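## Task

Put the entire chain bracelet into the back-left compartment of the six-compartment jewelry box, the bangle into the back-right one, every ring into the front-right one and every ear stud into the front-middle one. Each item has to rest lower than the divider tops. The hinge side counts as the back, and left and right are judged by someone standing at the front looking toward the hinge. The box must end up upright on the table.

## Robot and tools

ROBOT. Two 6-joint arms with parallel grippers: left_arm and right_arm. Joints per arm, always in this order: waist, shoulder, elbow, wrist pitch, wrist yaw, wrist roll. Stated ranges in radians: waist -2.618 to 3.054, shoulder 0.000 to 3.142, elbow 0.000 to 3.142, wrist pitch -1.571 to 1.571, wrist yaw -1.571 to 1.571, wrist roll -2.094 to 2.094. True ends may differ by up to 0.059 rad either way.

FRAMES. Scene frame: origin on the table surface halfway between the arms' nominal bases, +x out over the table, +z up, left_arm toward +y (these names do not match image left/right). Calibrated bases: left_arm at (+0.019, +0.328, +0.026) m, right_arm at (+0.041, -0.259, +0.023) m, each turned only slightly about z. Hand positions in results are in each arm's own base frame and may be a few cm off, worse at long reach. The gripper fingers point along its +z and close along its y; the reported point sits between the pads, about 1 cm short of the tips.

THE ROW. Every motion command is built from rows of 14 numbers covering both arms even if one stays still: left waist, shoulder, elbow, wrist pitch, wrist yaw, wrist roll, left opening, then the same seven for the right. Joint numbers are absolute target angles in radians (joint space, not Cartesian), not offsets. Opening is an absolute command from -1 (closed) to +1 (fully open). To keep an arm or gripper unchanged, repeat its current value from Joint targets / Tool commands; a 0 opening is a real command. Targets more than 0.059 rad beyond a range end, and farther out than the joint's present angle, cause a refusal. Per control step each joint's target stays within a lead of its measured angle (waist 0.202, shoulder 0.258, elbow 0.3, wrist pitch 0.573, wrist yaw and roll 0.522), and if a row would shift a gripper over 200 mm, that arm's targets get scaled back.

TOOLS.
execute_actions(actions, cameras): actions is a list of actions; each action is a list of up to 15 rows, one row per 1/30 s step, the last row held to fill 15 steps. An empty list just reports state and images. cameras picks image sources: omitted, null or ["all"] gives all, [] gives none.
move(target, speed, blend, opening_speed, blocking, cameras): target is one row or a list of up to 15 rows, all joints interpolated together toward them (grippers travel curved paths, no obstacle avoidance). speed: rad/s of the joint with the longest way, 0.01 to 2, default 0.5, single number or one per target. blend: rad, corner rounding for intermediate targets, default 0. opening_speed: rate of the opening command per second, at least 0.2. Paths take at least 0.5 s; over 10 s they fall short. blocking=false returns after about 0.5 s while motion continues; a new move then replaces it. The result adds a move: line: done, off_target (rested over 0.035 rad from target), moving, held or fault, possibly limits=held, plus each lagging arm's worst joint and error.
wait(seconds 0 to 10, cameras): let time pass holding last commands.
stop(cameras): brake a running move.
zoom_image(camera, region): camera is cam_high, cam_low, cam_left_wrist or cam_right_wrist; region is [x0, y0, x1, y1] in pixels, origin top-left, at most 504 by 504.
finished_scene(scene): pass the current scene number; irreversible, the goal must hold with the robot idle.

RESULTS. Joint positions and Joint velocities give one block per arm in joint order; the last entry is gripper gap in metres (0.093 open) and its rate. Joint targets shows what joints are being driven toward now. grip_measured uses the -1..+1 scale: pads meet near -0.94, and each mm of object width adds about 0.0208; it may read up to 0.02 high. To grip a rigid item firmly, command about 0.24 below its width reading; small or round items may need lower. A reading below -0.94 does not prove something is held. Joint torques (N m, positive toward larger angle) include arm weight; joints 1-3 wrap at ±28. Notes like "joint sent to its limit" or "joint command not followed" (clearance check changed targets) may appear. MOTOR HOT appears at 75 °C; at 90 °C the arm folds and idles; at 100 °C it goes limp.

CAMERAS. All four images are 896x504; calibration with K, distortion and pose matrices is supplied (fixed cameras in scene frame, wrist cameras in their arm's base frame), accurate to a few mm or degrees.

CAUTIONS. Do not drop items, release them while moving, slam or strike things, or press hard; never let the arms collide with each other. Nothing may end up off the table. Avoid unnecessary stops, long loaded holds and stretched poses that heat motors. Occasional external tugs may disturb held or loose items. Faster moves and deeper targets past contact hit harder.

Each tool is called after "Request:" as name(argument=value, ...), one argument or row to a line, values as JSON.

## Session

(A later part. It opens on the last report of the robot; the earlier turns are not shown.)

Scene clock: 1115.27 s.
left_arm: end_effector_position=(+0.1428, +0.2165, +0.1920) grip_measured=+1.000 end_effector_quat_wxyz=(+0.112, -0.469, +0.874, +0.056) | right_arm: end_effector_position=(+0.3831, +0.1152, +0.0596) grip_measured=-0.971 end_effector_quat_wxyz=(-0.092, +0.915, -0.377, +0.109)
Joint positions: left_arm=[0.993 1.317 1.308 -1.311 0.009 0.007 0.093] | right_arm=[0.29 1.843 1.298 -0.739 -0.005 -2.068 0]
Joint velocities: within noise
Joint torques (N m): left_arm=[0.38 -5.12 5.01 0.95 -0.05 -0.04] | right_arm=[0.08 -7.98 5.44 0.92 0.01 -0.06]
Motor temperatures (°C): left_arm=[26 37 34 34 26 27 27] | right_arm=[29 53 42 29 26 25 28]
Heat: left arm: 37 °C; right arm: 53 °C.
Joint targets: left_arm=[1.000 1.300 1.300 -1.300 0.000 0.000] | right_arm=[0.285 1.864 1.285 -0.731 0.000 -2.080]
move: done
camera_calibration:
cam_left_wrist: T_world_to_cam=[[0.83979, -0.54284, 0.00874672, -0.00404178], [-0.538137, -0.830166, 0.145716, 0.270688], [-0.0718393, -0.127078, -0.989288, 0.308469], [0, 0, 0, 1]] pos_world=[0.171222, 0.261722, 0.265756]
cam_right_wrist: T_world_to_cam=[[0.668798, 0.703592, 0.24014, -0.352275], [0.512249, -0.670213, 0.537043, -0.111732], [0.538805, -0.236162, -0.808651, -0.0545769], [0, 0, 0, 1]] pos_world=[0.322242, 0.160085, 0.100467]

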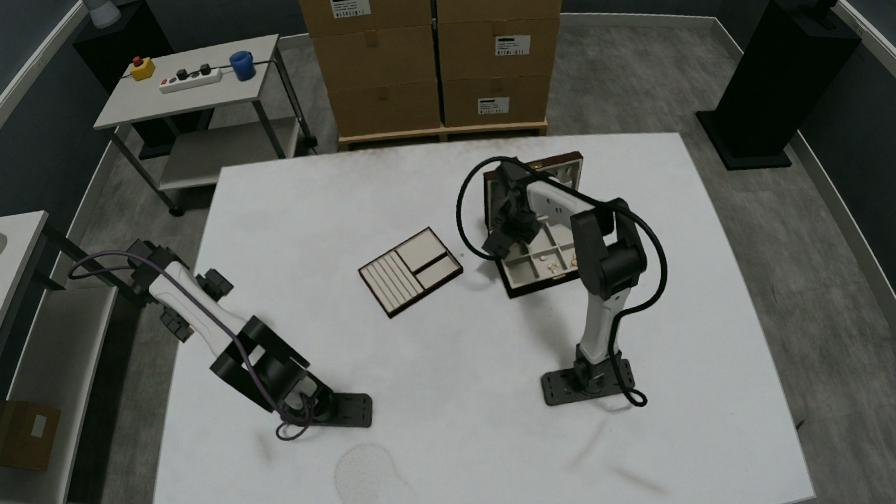

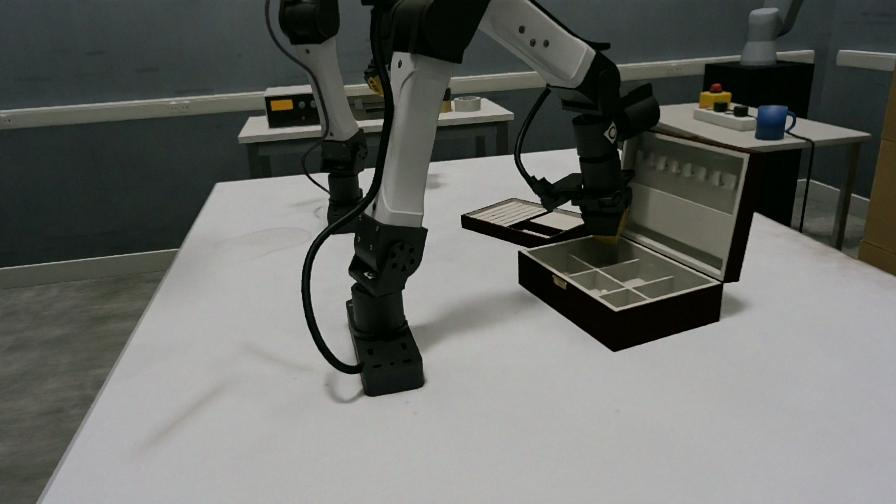

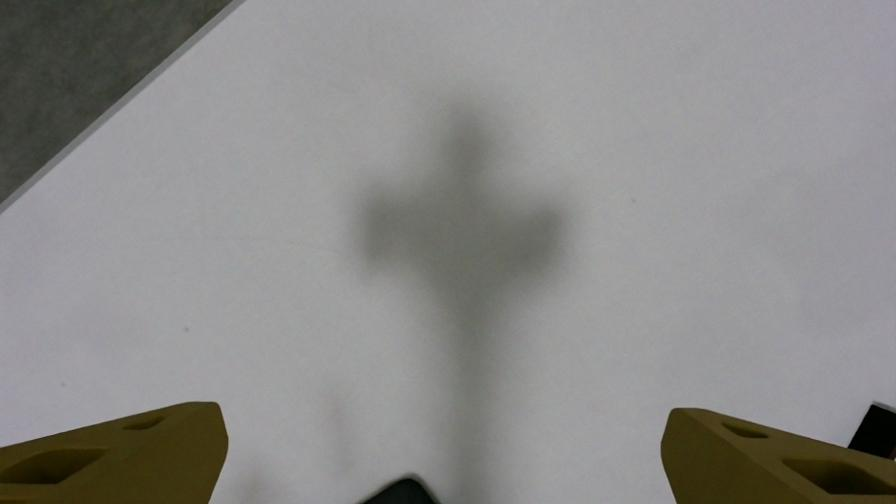

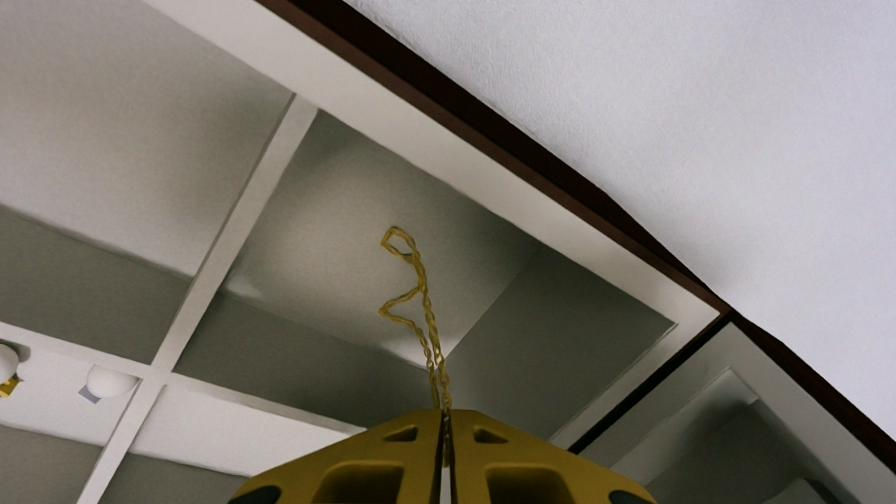

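Request:
move(
  target=[
    [1.0,1.3,1.3,-1.3,0,0,1,0.285,1.85,1.182,-0.65,0,-2.08,-1],
    [1.0,1.3,1.3,-1.3,0,0,1,0.285,1.85,1.182,-0.65,0,-2.08,-0.65],
  ],
  speed=0.15,
  opening_speed=0.3,
)

Request:
zoom_image(
  camera="cam_low",
  region=[500, 60, 790, 360],
)

Scene clock: 1125.53 s.
left_arm: end_effector_position=(+0.1428, +0.2165, +0.1920) grip_measured=+1.000 end_effector_quat_wxyz=(+0.112, -0.469, +0.874, +0.056) | right_arm: end_effector_position=(+0.3971, +0.1194, +0.0530) grip_measured=-0.652 end_effector_quat_wxyz=(-0.124, +0.907, -0.374, +0.149)
Joint positions: left_arm=[0.993 1.317 1.308 -1.311 0.009 0.007 0.093] | right_arm=[0.29 1.83 1.219 -0.57 -0.005 -2.068 0.014]
Joint velocities: within noise
Joint torques (N m): left_arm=[0.38 -5.14 5.01 0.95 -0.04 -0.05] | right_arm=[0.06 -8.02 3.19 0.24 0.01 -0.05]
Motor temperatures (°C): left_arm=[26 37 34 34 26 27 27] | right_arm=[29 51 41 29 26 25 28]
Heat: left arm: 37 °C; right arm: 51 °C.
Joint targets: left_arm=[1.000 1.300 1.300 -1.300 0.000 0.000] | right_arm=[0.285 1.850 1.182 -0.650 0.000 -2.080]
move: off_target (right_arm); target 2's new numbers were sent with right_arm's wrist pitch 0.078 rad from that target; right_arm: the wrist pitch is farthest, 0.080 rad from its target
camera_calibration:
cam_left_wrist: T_world_to_cam=[[0.83979, -0.54284, 0.00874672, -0.00404178], [-0.538137, -0.830166, 0.145716, 0.270688], [-0.0718393, -0.127078, -0.989288, 0.308469], [0, 0, 0, 1]] pos_world=[0.171222, 0.261722, 0.265756]
cam_right_wrist: T_world_to_cam=[[0.64098, 0.695294, 0.32513, -0.355492], [0.458023, -0.686389, 0.564877, -0.0906006], [0.615922, -0.213158, -0.758422, -0.102483], [0, 0, 0, 1]] pos_world=[0.332482, 0.163139, 0.0890338]

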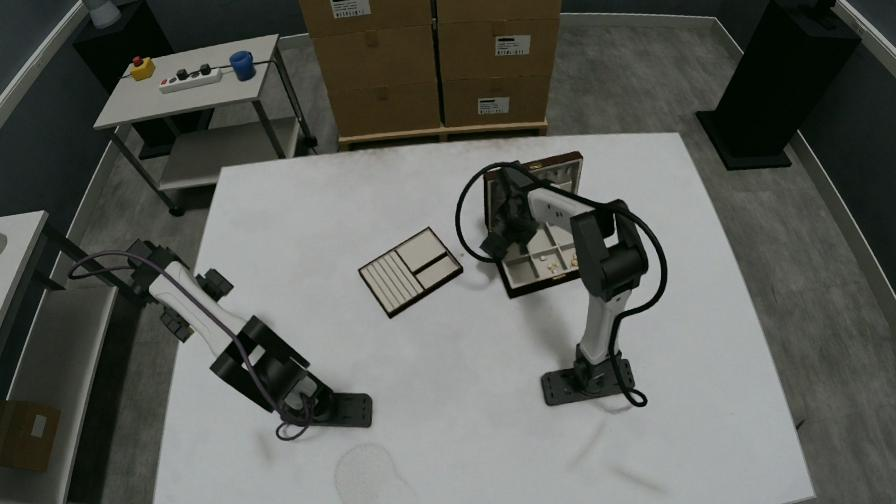

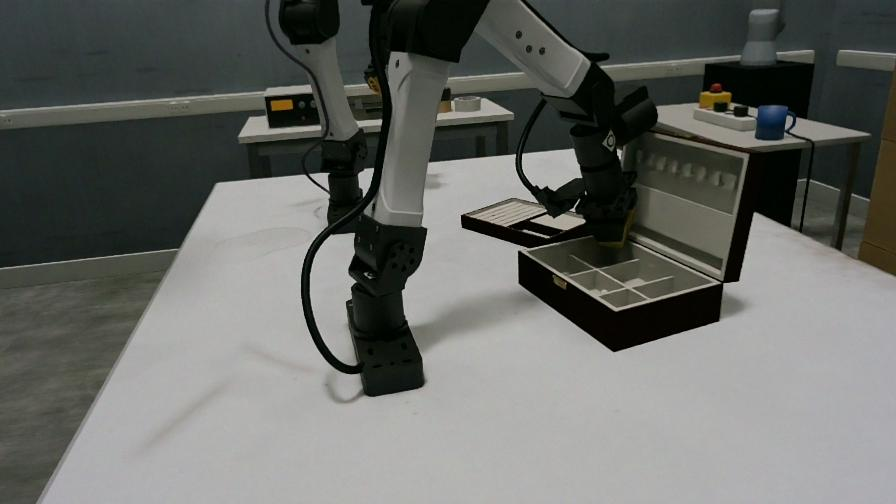

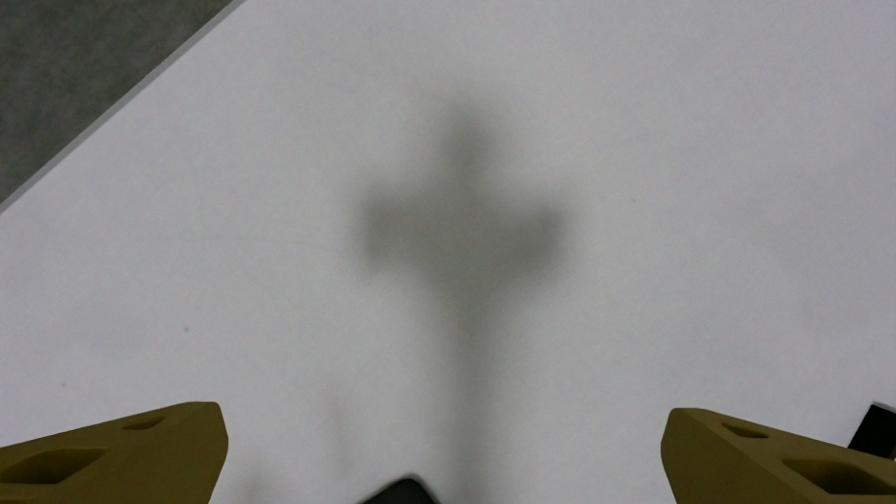

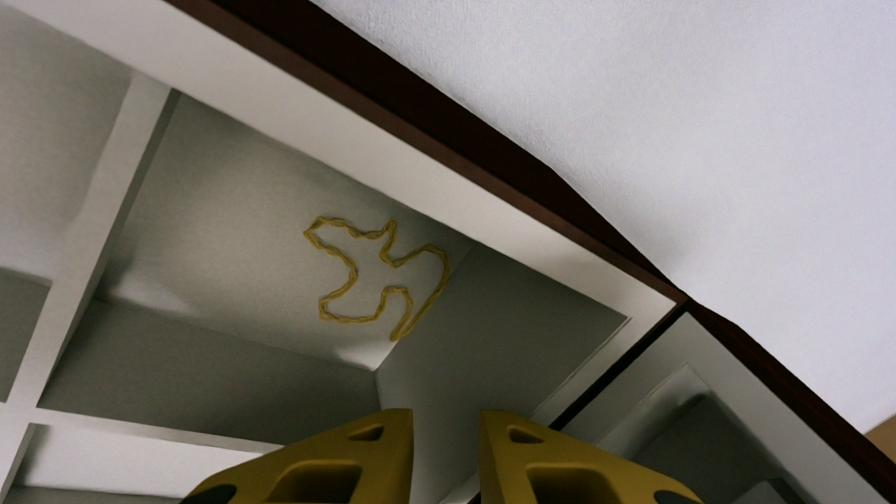

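Scaled by 1.680 from the camera's 896x504 image, which has a finer 1280x720 frame.

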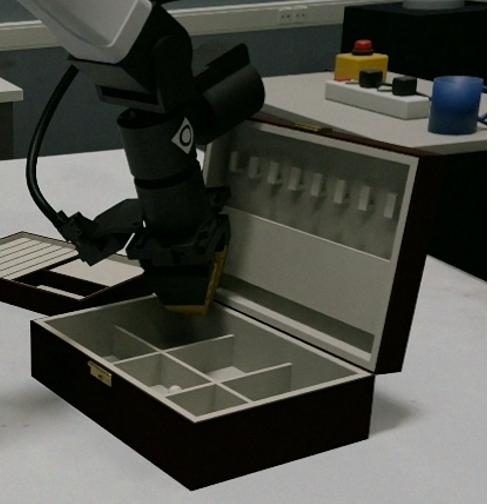

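Request:
move(
  target=[
    [1.0,1.3,1.3,-1.3,0,0,1,0.287,1.80,1.25,-0.65,0,-2.08,-0.65],
    [1.0,1.3,1.3,-1.3,0,0,1,0.287,1.75,1.42,-0.86,0,-2.08,-0.65],
    [1.0,1.3,1.3,-1.3,0,0,1,0.29,1.685,1.579,-1.3,0,-1.8,-0.65],
    [1.0,1.3,1.3,-1.3,0,0,1,0.45,1.792,1.545,-1.304,0,0,-0.65],
  ],
  speed=[0.15,0.3,0.6,0.8],
  blend=[0.03,0.05,0.05,0],
)

Scene clock: 1149.07 s.
left_arm: end_effector_position=(+0.1428, +0.2165, +0.1920) grip_measured=+1.000 end_effector_quat_wxyz=(+0.112, -0.469, +0.874, +0.056) | right_arm: end_effector_position=(+0.3071, +0.1473, +0.1335) grip_measured=-0.652 end_effector_quat_wxyz=(+0.027, -0.227, +0.973, +0.009)
Joint positions: left_arm=[0.993 1.317 1.308 -1.311 0.009 0.007 0.093] | right_arm=[0.445 1.779 1.553 -1.288 -0.005 -0.013 0.014]
Joint velocities: within noise
Joint torques (N m): left_arm=[0.38 -5.12 5.01 0.95 -0.04 -0.05] | right_arm=[0.91 -8.02 5.79 0.31 0.07 0.17]
Motor temperatures (°C): left_arm=[26 37 34 34 26 27 27] | right_arm=[29 52 40 29 26 25 28]
Heat: left arm: 37 °C; right arm: 52 °C.
Joint targets: left_arm=[1.000 1.300 1.300 -1.300 0.000 0.000] | right_arm=[0.450 1.792 1.545 -1.304 0.000 0.000]
move: done
camera_calibration:
cam_left_wrist: T_world_to_cam=[[0.83979, -0.54284, 0.00874672, -0.00404178], [-0.538137, -0.830166, 0.145716, 0.270688], [-0.0718393, -0.127078, -0.989288, 0.308469], [0, 0, 0, 1]] pos_world=[0.171222, 0.261722, 0.265756]
cam_right_wrist: T_world_to_cam=[[0.448862, -0.893485, -0.0144359, -0.00496046], [-0.823269, -0.419762, 0.382136, 0.302921], [-0.347493, -0.159642, -0.923993, 0.329975], [0, 0, 0, 1]] pos_world=[0.366276, 0.1754, 0.189066]

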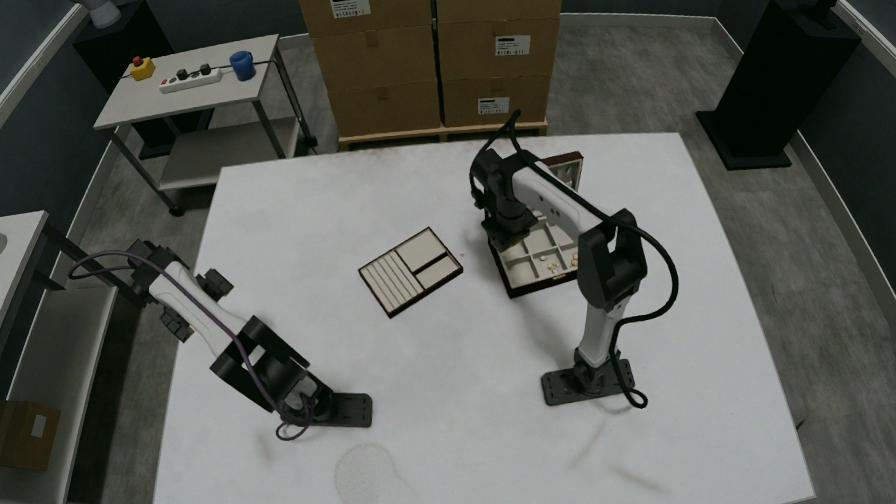

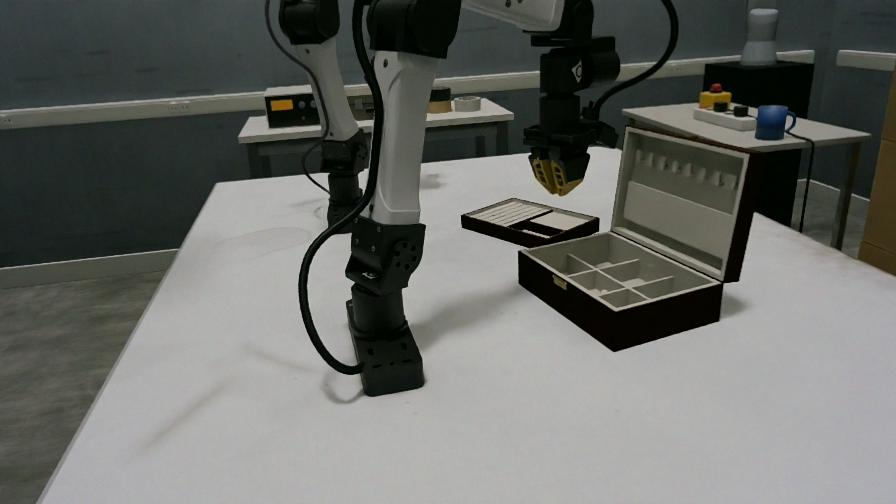

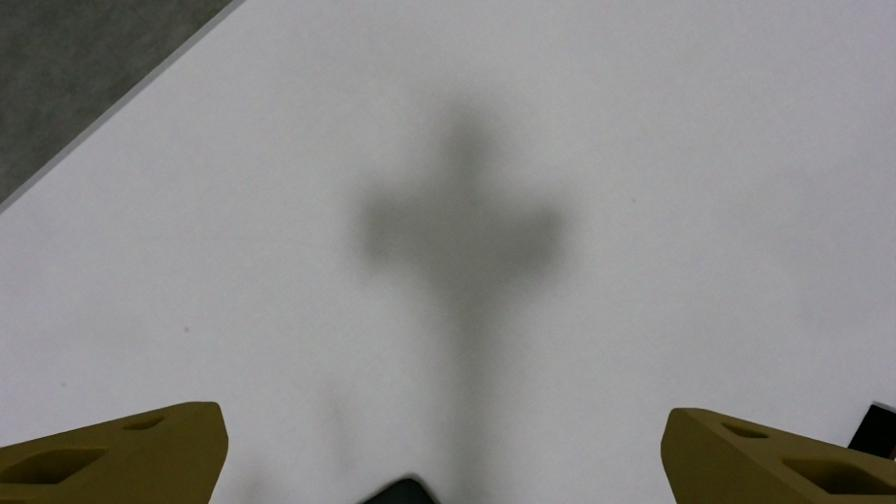

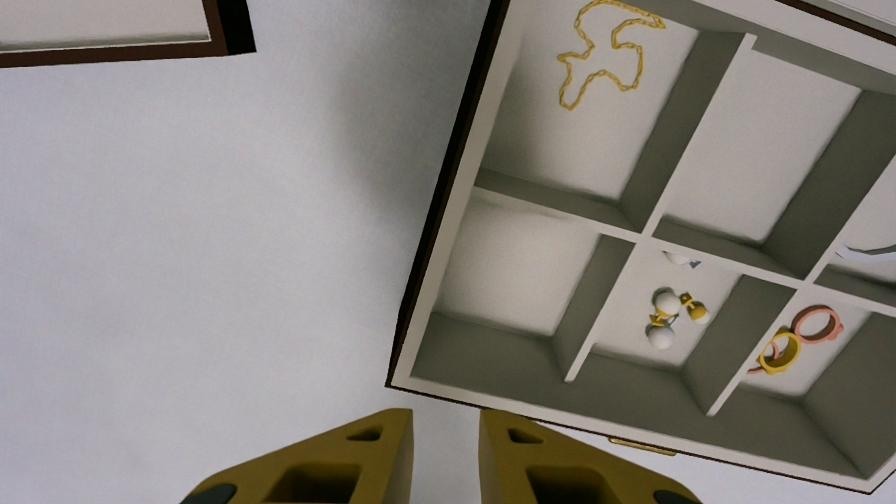

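Request:
move(
  target=[1.0,1.3,1.3,-1.3,0,0,1,0.58,1.911,1.698,-1.338,0,0,-0.65],
  speed=0.6,
  cameras=["cam_right_wrist","cam_high"],
)

Scene clock: 1156.13 s.
left_arm: end_effector_position=(+0.1428, +0.2165, +0.1920) grip_measured=+1.000 end_effector_quat_wxyz=(+0.112, -0.469, +0.874, +0.056) | right_arm: end_effector_position=(+0.3040, +0.2005, +0.1263) grip_measured=-0.652 end_effector_quat_wxyz=(+0.014, -0.292, +0.956, +0.006)
Joint positions: left_arm=[0.993 1.317 1.308 -1.311 0.009 0.007 0.093] | right_arm=[0.581 1.897 1.677 -1.32 -0.004 -0.012 0.014]
Joint velocities: within noise
Joint torques (N m): left_arm=[0.38 -5.12 5.01 0.95 -0.04 -0.05] | right_arm=[0.36 -9.1 8.5 0.24 0.06 0.17]
Motor temperatures (°C): left_arm=[26 37 34 34 26 27 27] | right_arm=[29 52 40 29 26 25 28]
Heat: left arm: 37 °C; right arm: 52 °C.
Joint targets: left_arm=[1.000 1.300 1.300 -1.300 0.000 0.000] | right_arm=[0.580 1.911 1.698 -1.338 0.000 0.000]
move: done
camera_calibration:
cam_right_wrist: T_world_to_cam=[[0.564707, -0.82518, -0.0135146, -0.00521051], [-0.750671, -0.520384, 0.407055, 0.320451], [-0.342926, -0.219722, -0.913304, 0.340062], [0, 0, 0, 1]] pos_world=[0.360112, 0.237177, 0.180068]
Images, in order (width x height): cam_high 896x504, cam_right_wrist 896x504.

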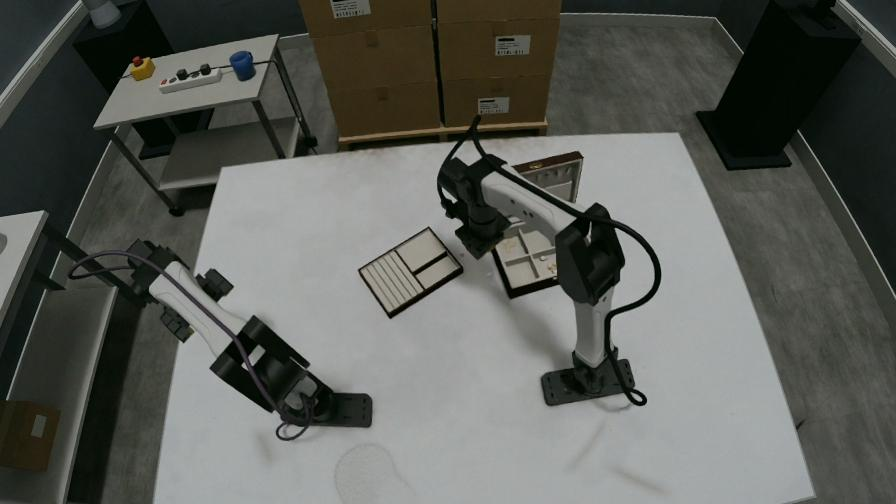

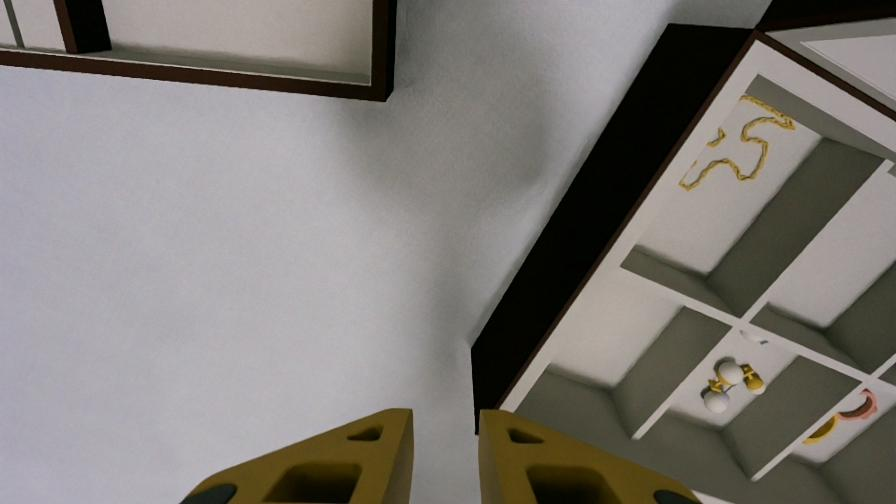

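Request:
move(
  target=[1.0,1.3,1.3,-1.3,0,0,1,0.62,1.95,1.60,-0.95,0,0,-0.65],
  speed=0.6,
  cameras=["cam_right_wrist","cam_high"],
)

Scene clock: 1162.20 s.
left_arm: end_effector_position=(+0.1428, +0.2165, +0.1920) grip_measured=+1.000 end_effector_quat_wxyz=(+0.112, -0.469, +0.874, +0.056) | right_arm: end_effector_position=(+0.3522, +0.2495, +0.1046) grip_measured=-0.652 end_effector_quat_wxyz=(+0.131, -0.306, +0.942, +0.043)
Joint positions: left_arm=[0.993 1.317 1.308 -1.311 0.009 0.007 0.093] | right_arm=[0.615 1.936 1.608 -0.967 -0.004 -0.012 0.014]
Joint velocities: within noise
Joint torques (N m): left_arm=[0.38 -5.12 5.03 0.95 -0.04 -0.04] | right_arm=[0.92 -10.02 6.17 1.09 0.06 0.17]
Motor temperatures (°C): left_arm=[26 37 34 34 26 27 27] | right_arm=[29 53 40 29 26 25 28]
Heat: left arm: 37 °C; right arm: 53 °C.
Joint targets: left_arm=[1.000 1.300 1.300 -1.300 0.000 0.000] | right_arm=[0.620 1.950 1.600 -0.950 0.000 0.000]
move: done
camera_calibration:
cam_right_wrist: T_world_to_cam=[[0.594306, -0.804193, -0.00854624, -0.00846431], [-0.791198, -0.586542, 0.173131, 0.446191], [-0.144244, -0.0961312, -0.984862, 0.254222], [0, 0, 0, 1]] pos_world=[0.394726, 0.279342, 0.173051]
Images, in order (width x height): cam_high 896x504, cam_right_wrist 896x504.

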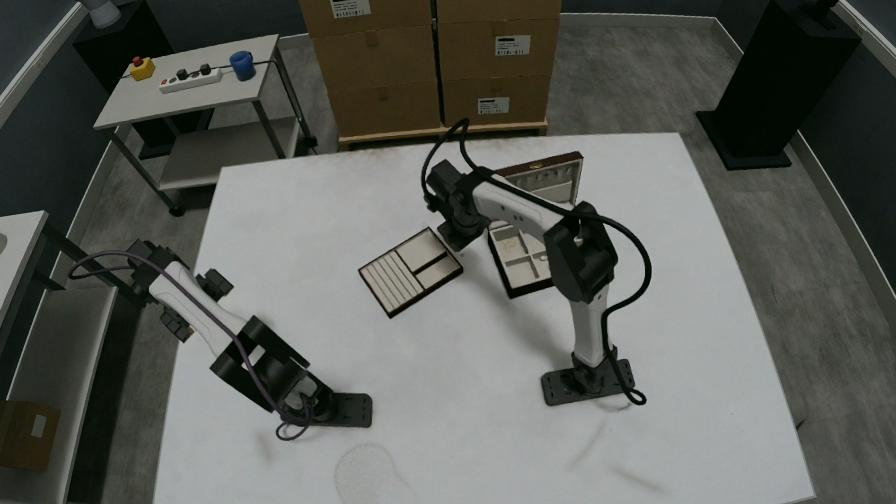

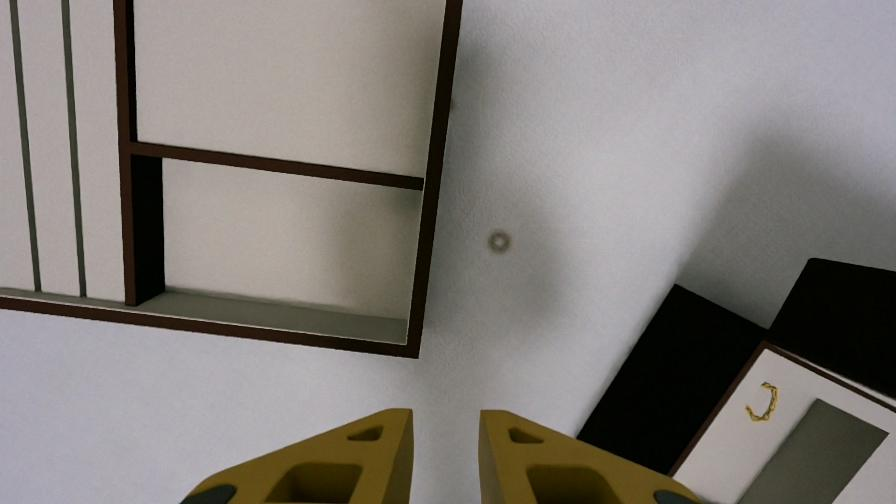

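Request:
zoom_image(
  camera="cam_right_wrist",
  region=[420, 70, 560, 280],
)

Scaled by 2.400 from the camera's 896x504 image, which has a finer 1280x720 frame.

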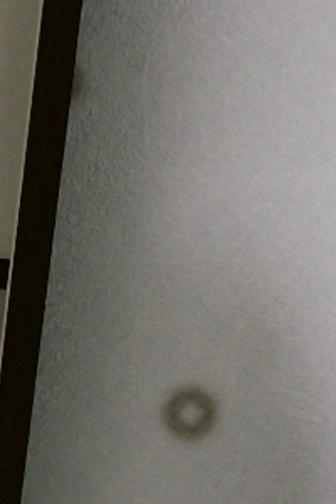

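Request:
move(
  target=[1.0,1.3,1.3,-1.3,0,0,1,0.9,1.4,1.4,-1.4,0,0,-0.65],
  speed=0.8,
  cameras=["cam_low","cam_high"],
)

Request:
zoom_image(
  camera="cam_high",
  region=[340, 140, 620, 330],
)

Request:
zoom_image(
  camera="cam_low",
  region=[440, 110, 790, 360],
)

Scene clock: 1174.37 s.
left_arm: end_effector_position=(+0.1428, +0.2165, +0.1920) grip_measured=+1.000 end_effector_quat_wxyz=(+0.112, -0.469, +0.874, +0.056) | right_arm: end_effector_position=(+0.1667, +0.2091, +0.1966) grip_measured=-0.652 end_effector_quat_wxyz=(+0.086, -0.437, +0.895, +0.042)
Joint positions: left_arm=[0.993 1.317 1.308 -1.311 0.009 0.007 0.093] | right_arm=[0.896 1.405 1.408 -1.382 -0.003 -0.012 0.014]
Joint velocities: within noise
Joint torques (N m): left_arm=[0.39 -5.14 5.03 0.95 -0.04 -0.05] | right_arm=[0.81 -6.05 5.86 0.58 0.04 0.17]
Motor temperatures (°C): left_arm=[26 37 34 34 26 27 27] | right_arm=[29 54 40 29 26 25 28]
Heat: left arm: 37 °C; right arm: 54 °C.
Joint targets: left_arm=[1.000 1.300 1.300 -1.300 0.000 0.000] | right_arm=[0.900 1.400 1.400 -1.400 0.000 0.000]
move: done
Images, in order (width x height): cam_high 896x504, cam_low 896x504.

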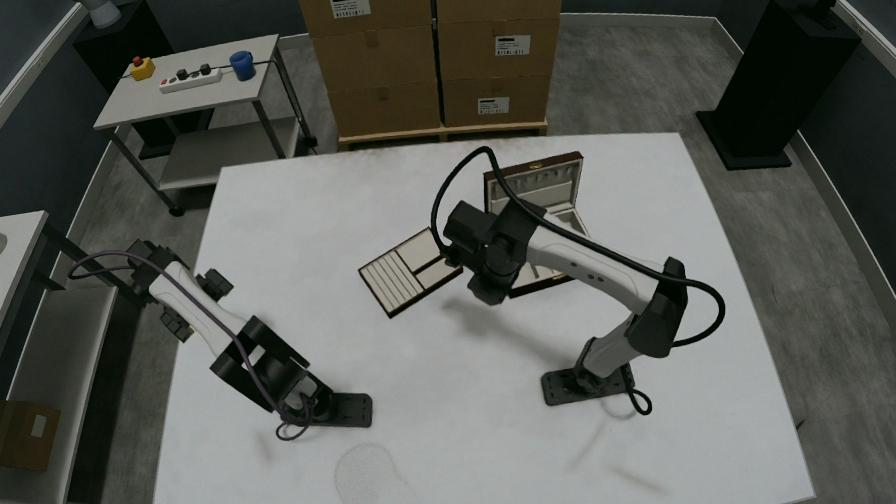

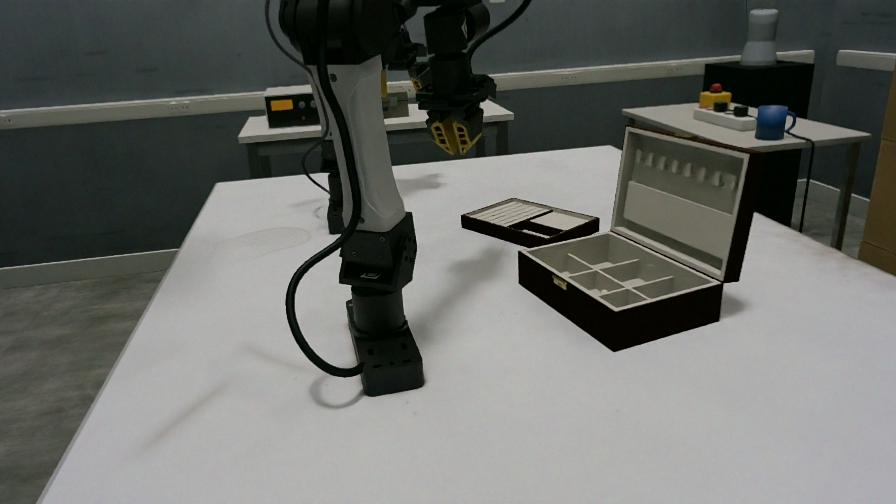

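Scaled by 1.800 from the camera's 896x504 image, which has a finer 1280x720 frame.

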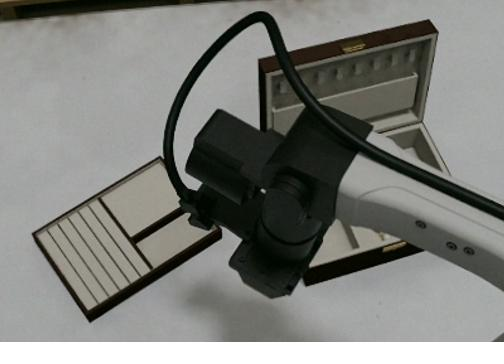

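Scaled by 1.440 from the camera's 896x504 image, which has a finer 1280x720 frame.

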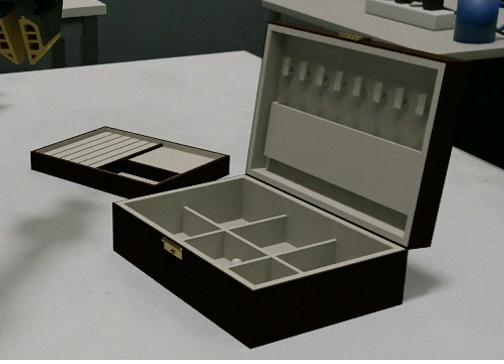

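All is in place.

Request:
finished_scene(
  scene=1,
)

The scene is finished: the task was done.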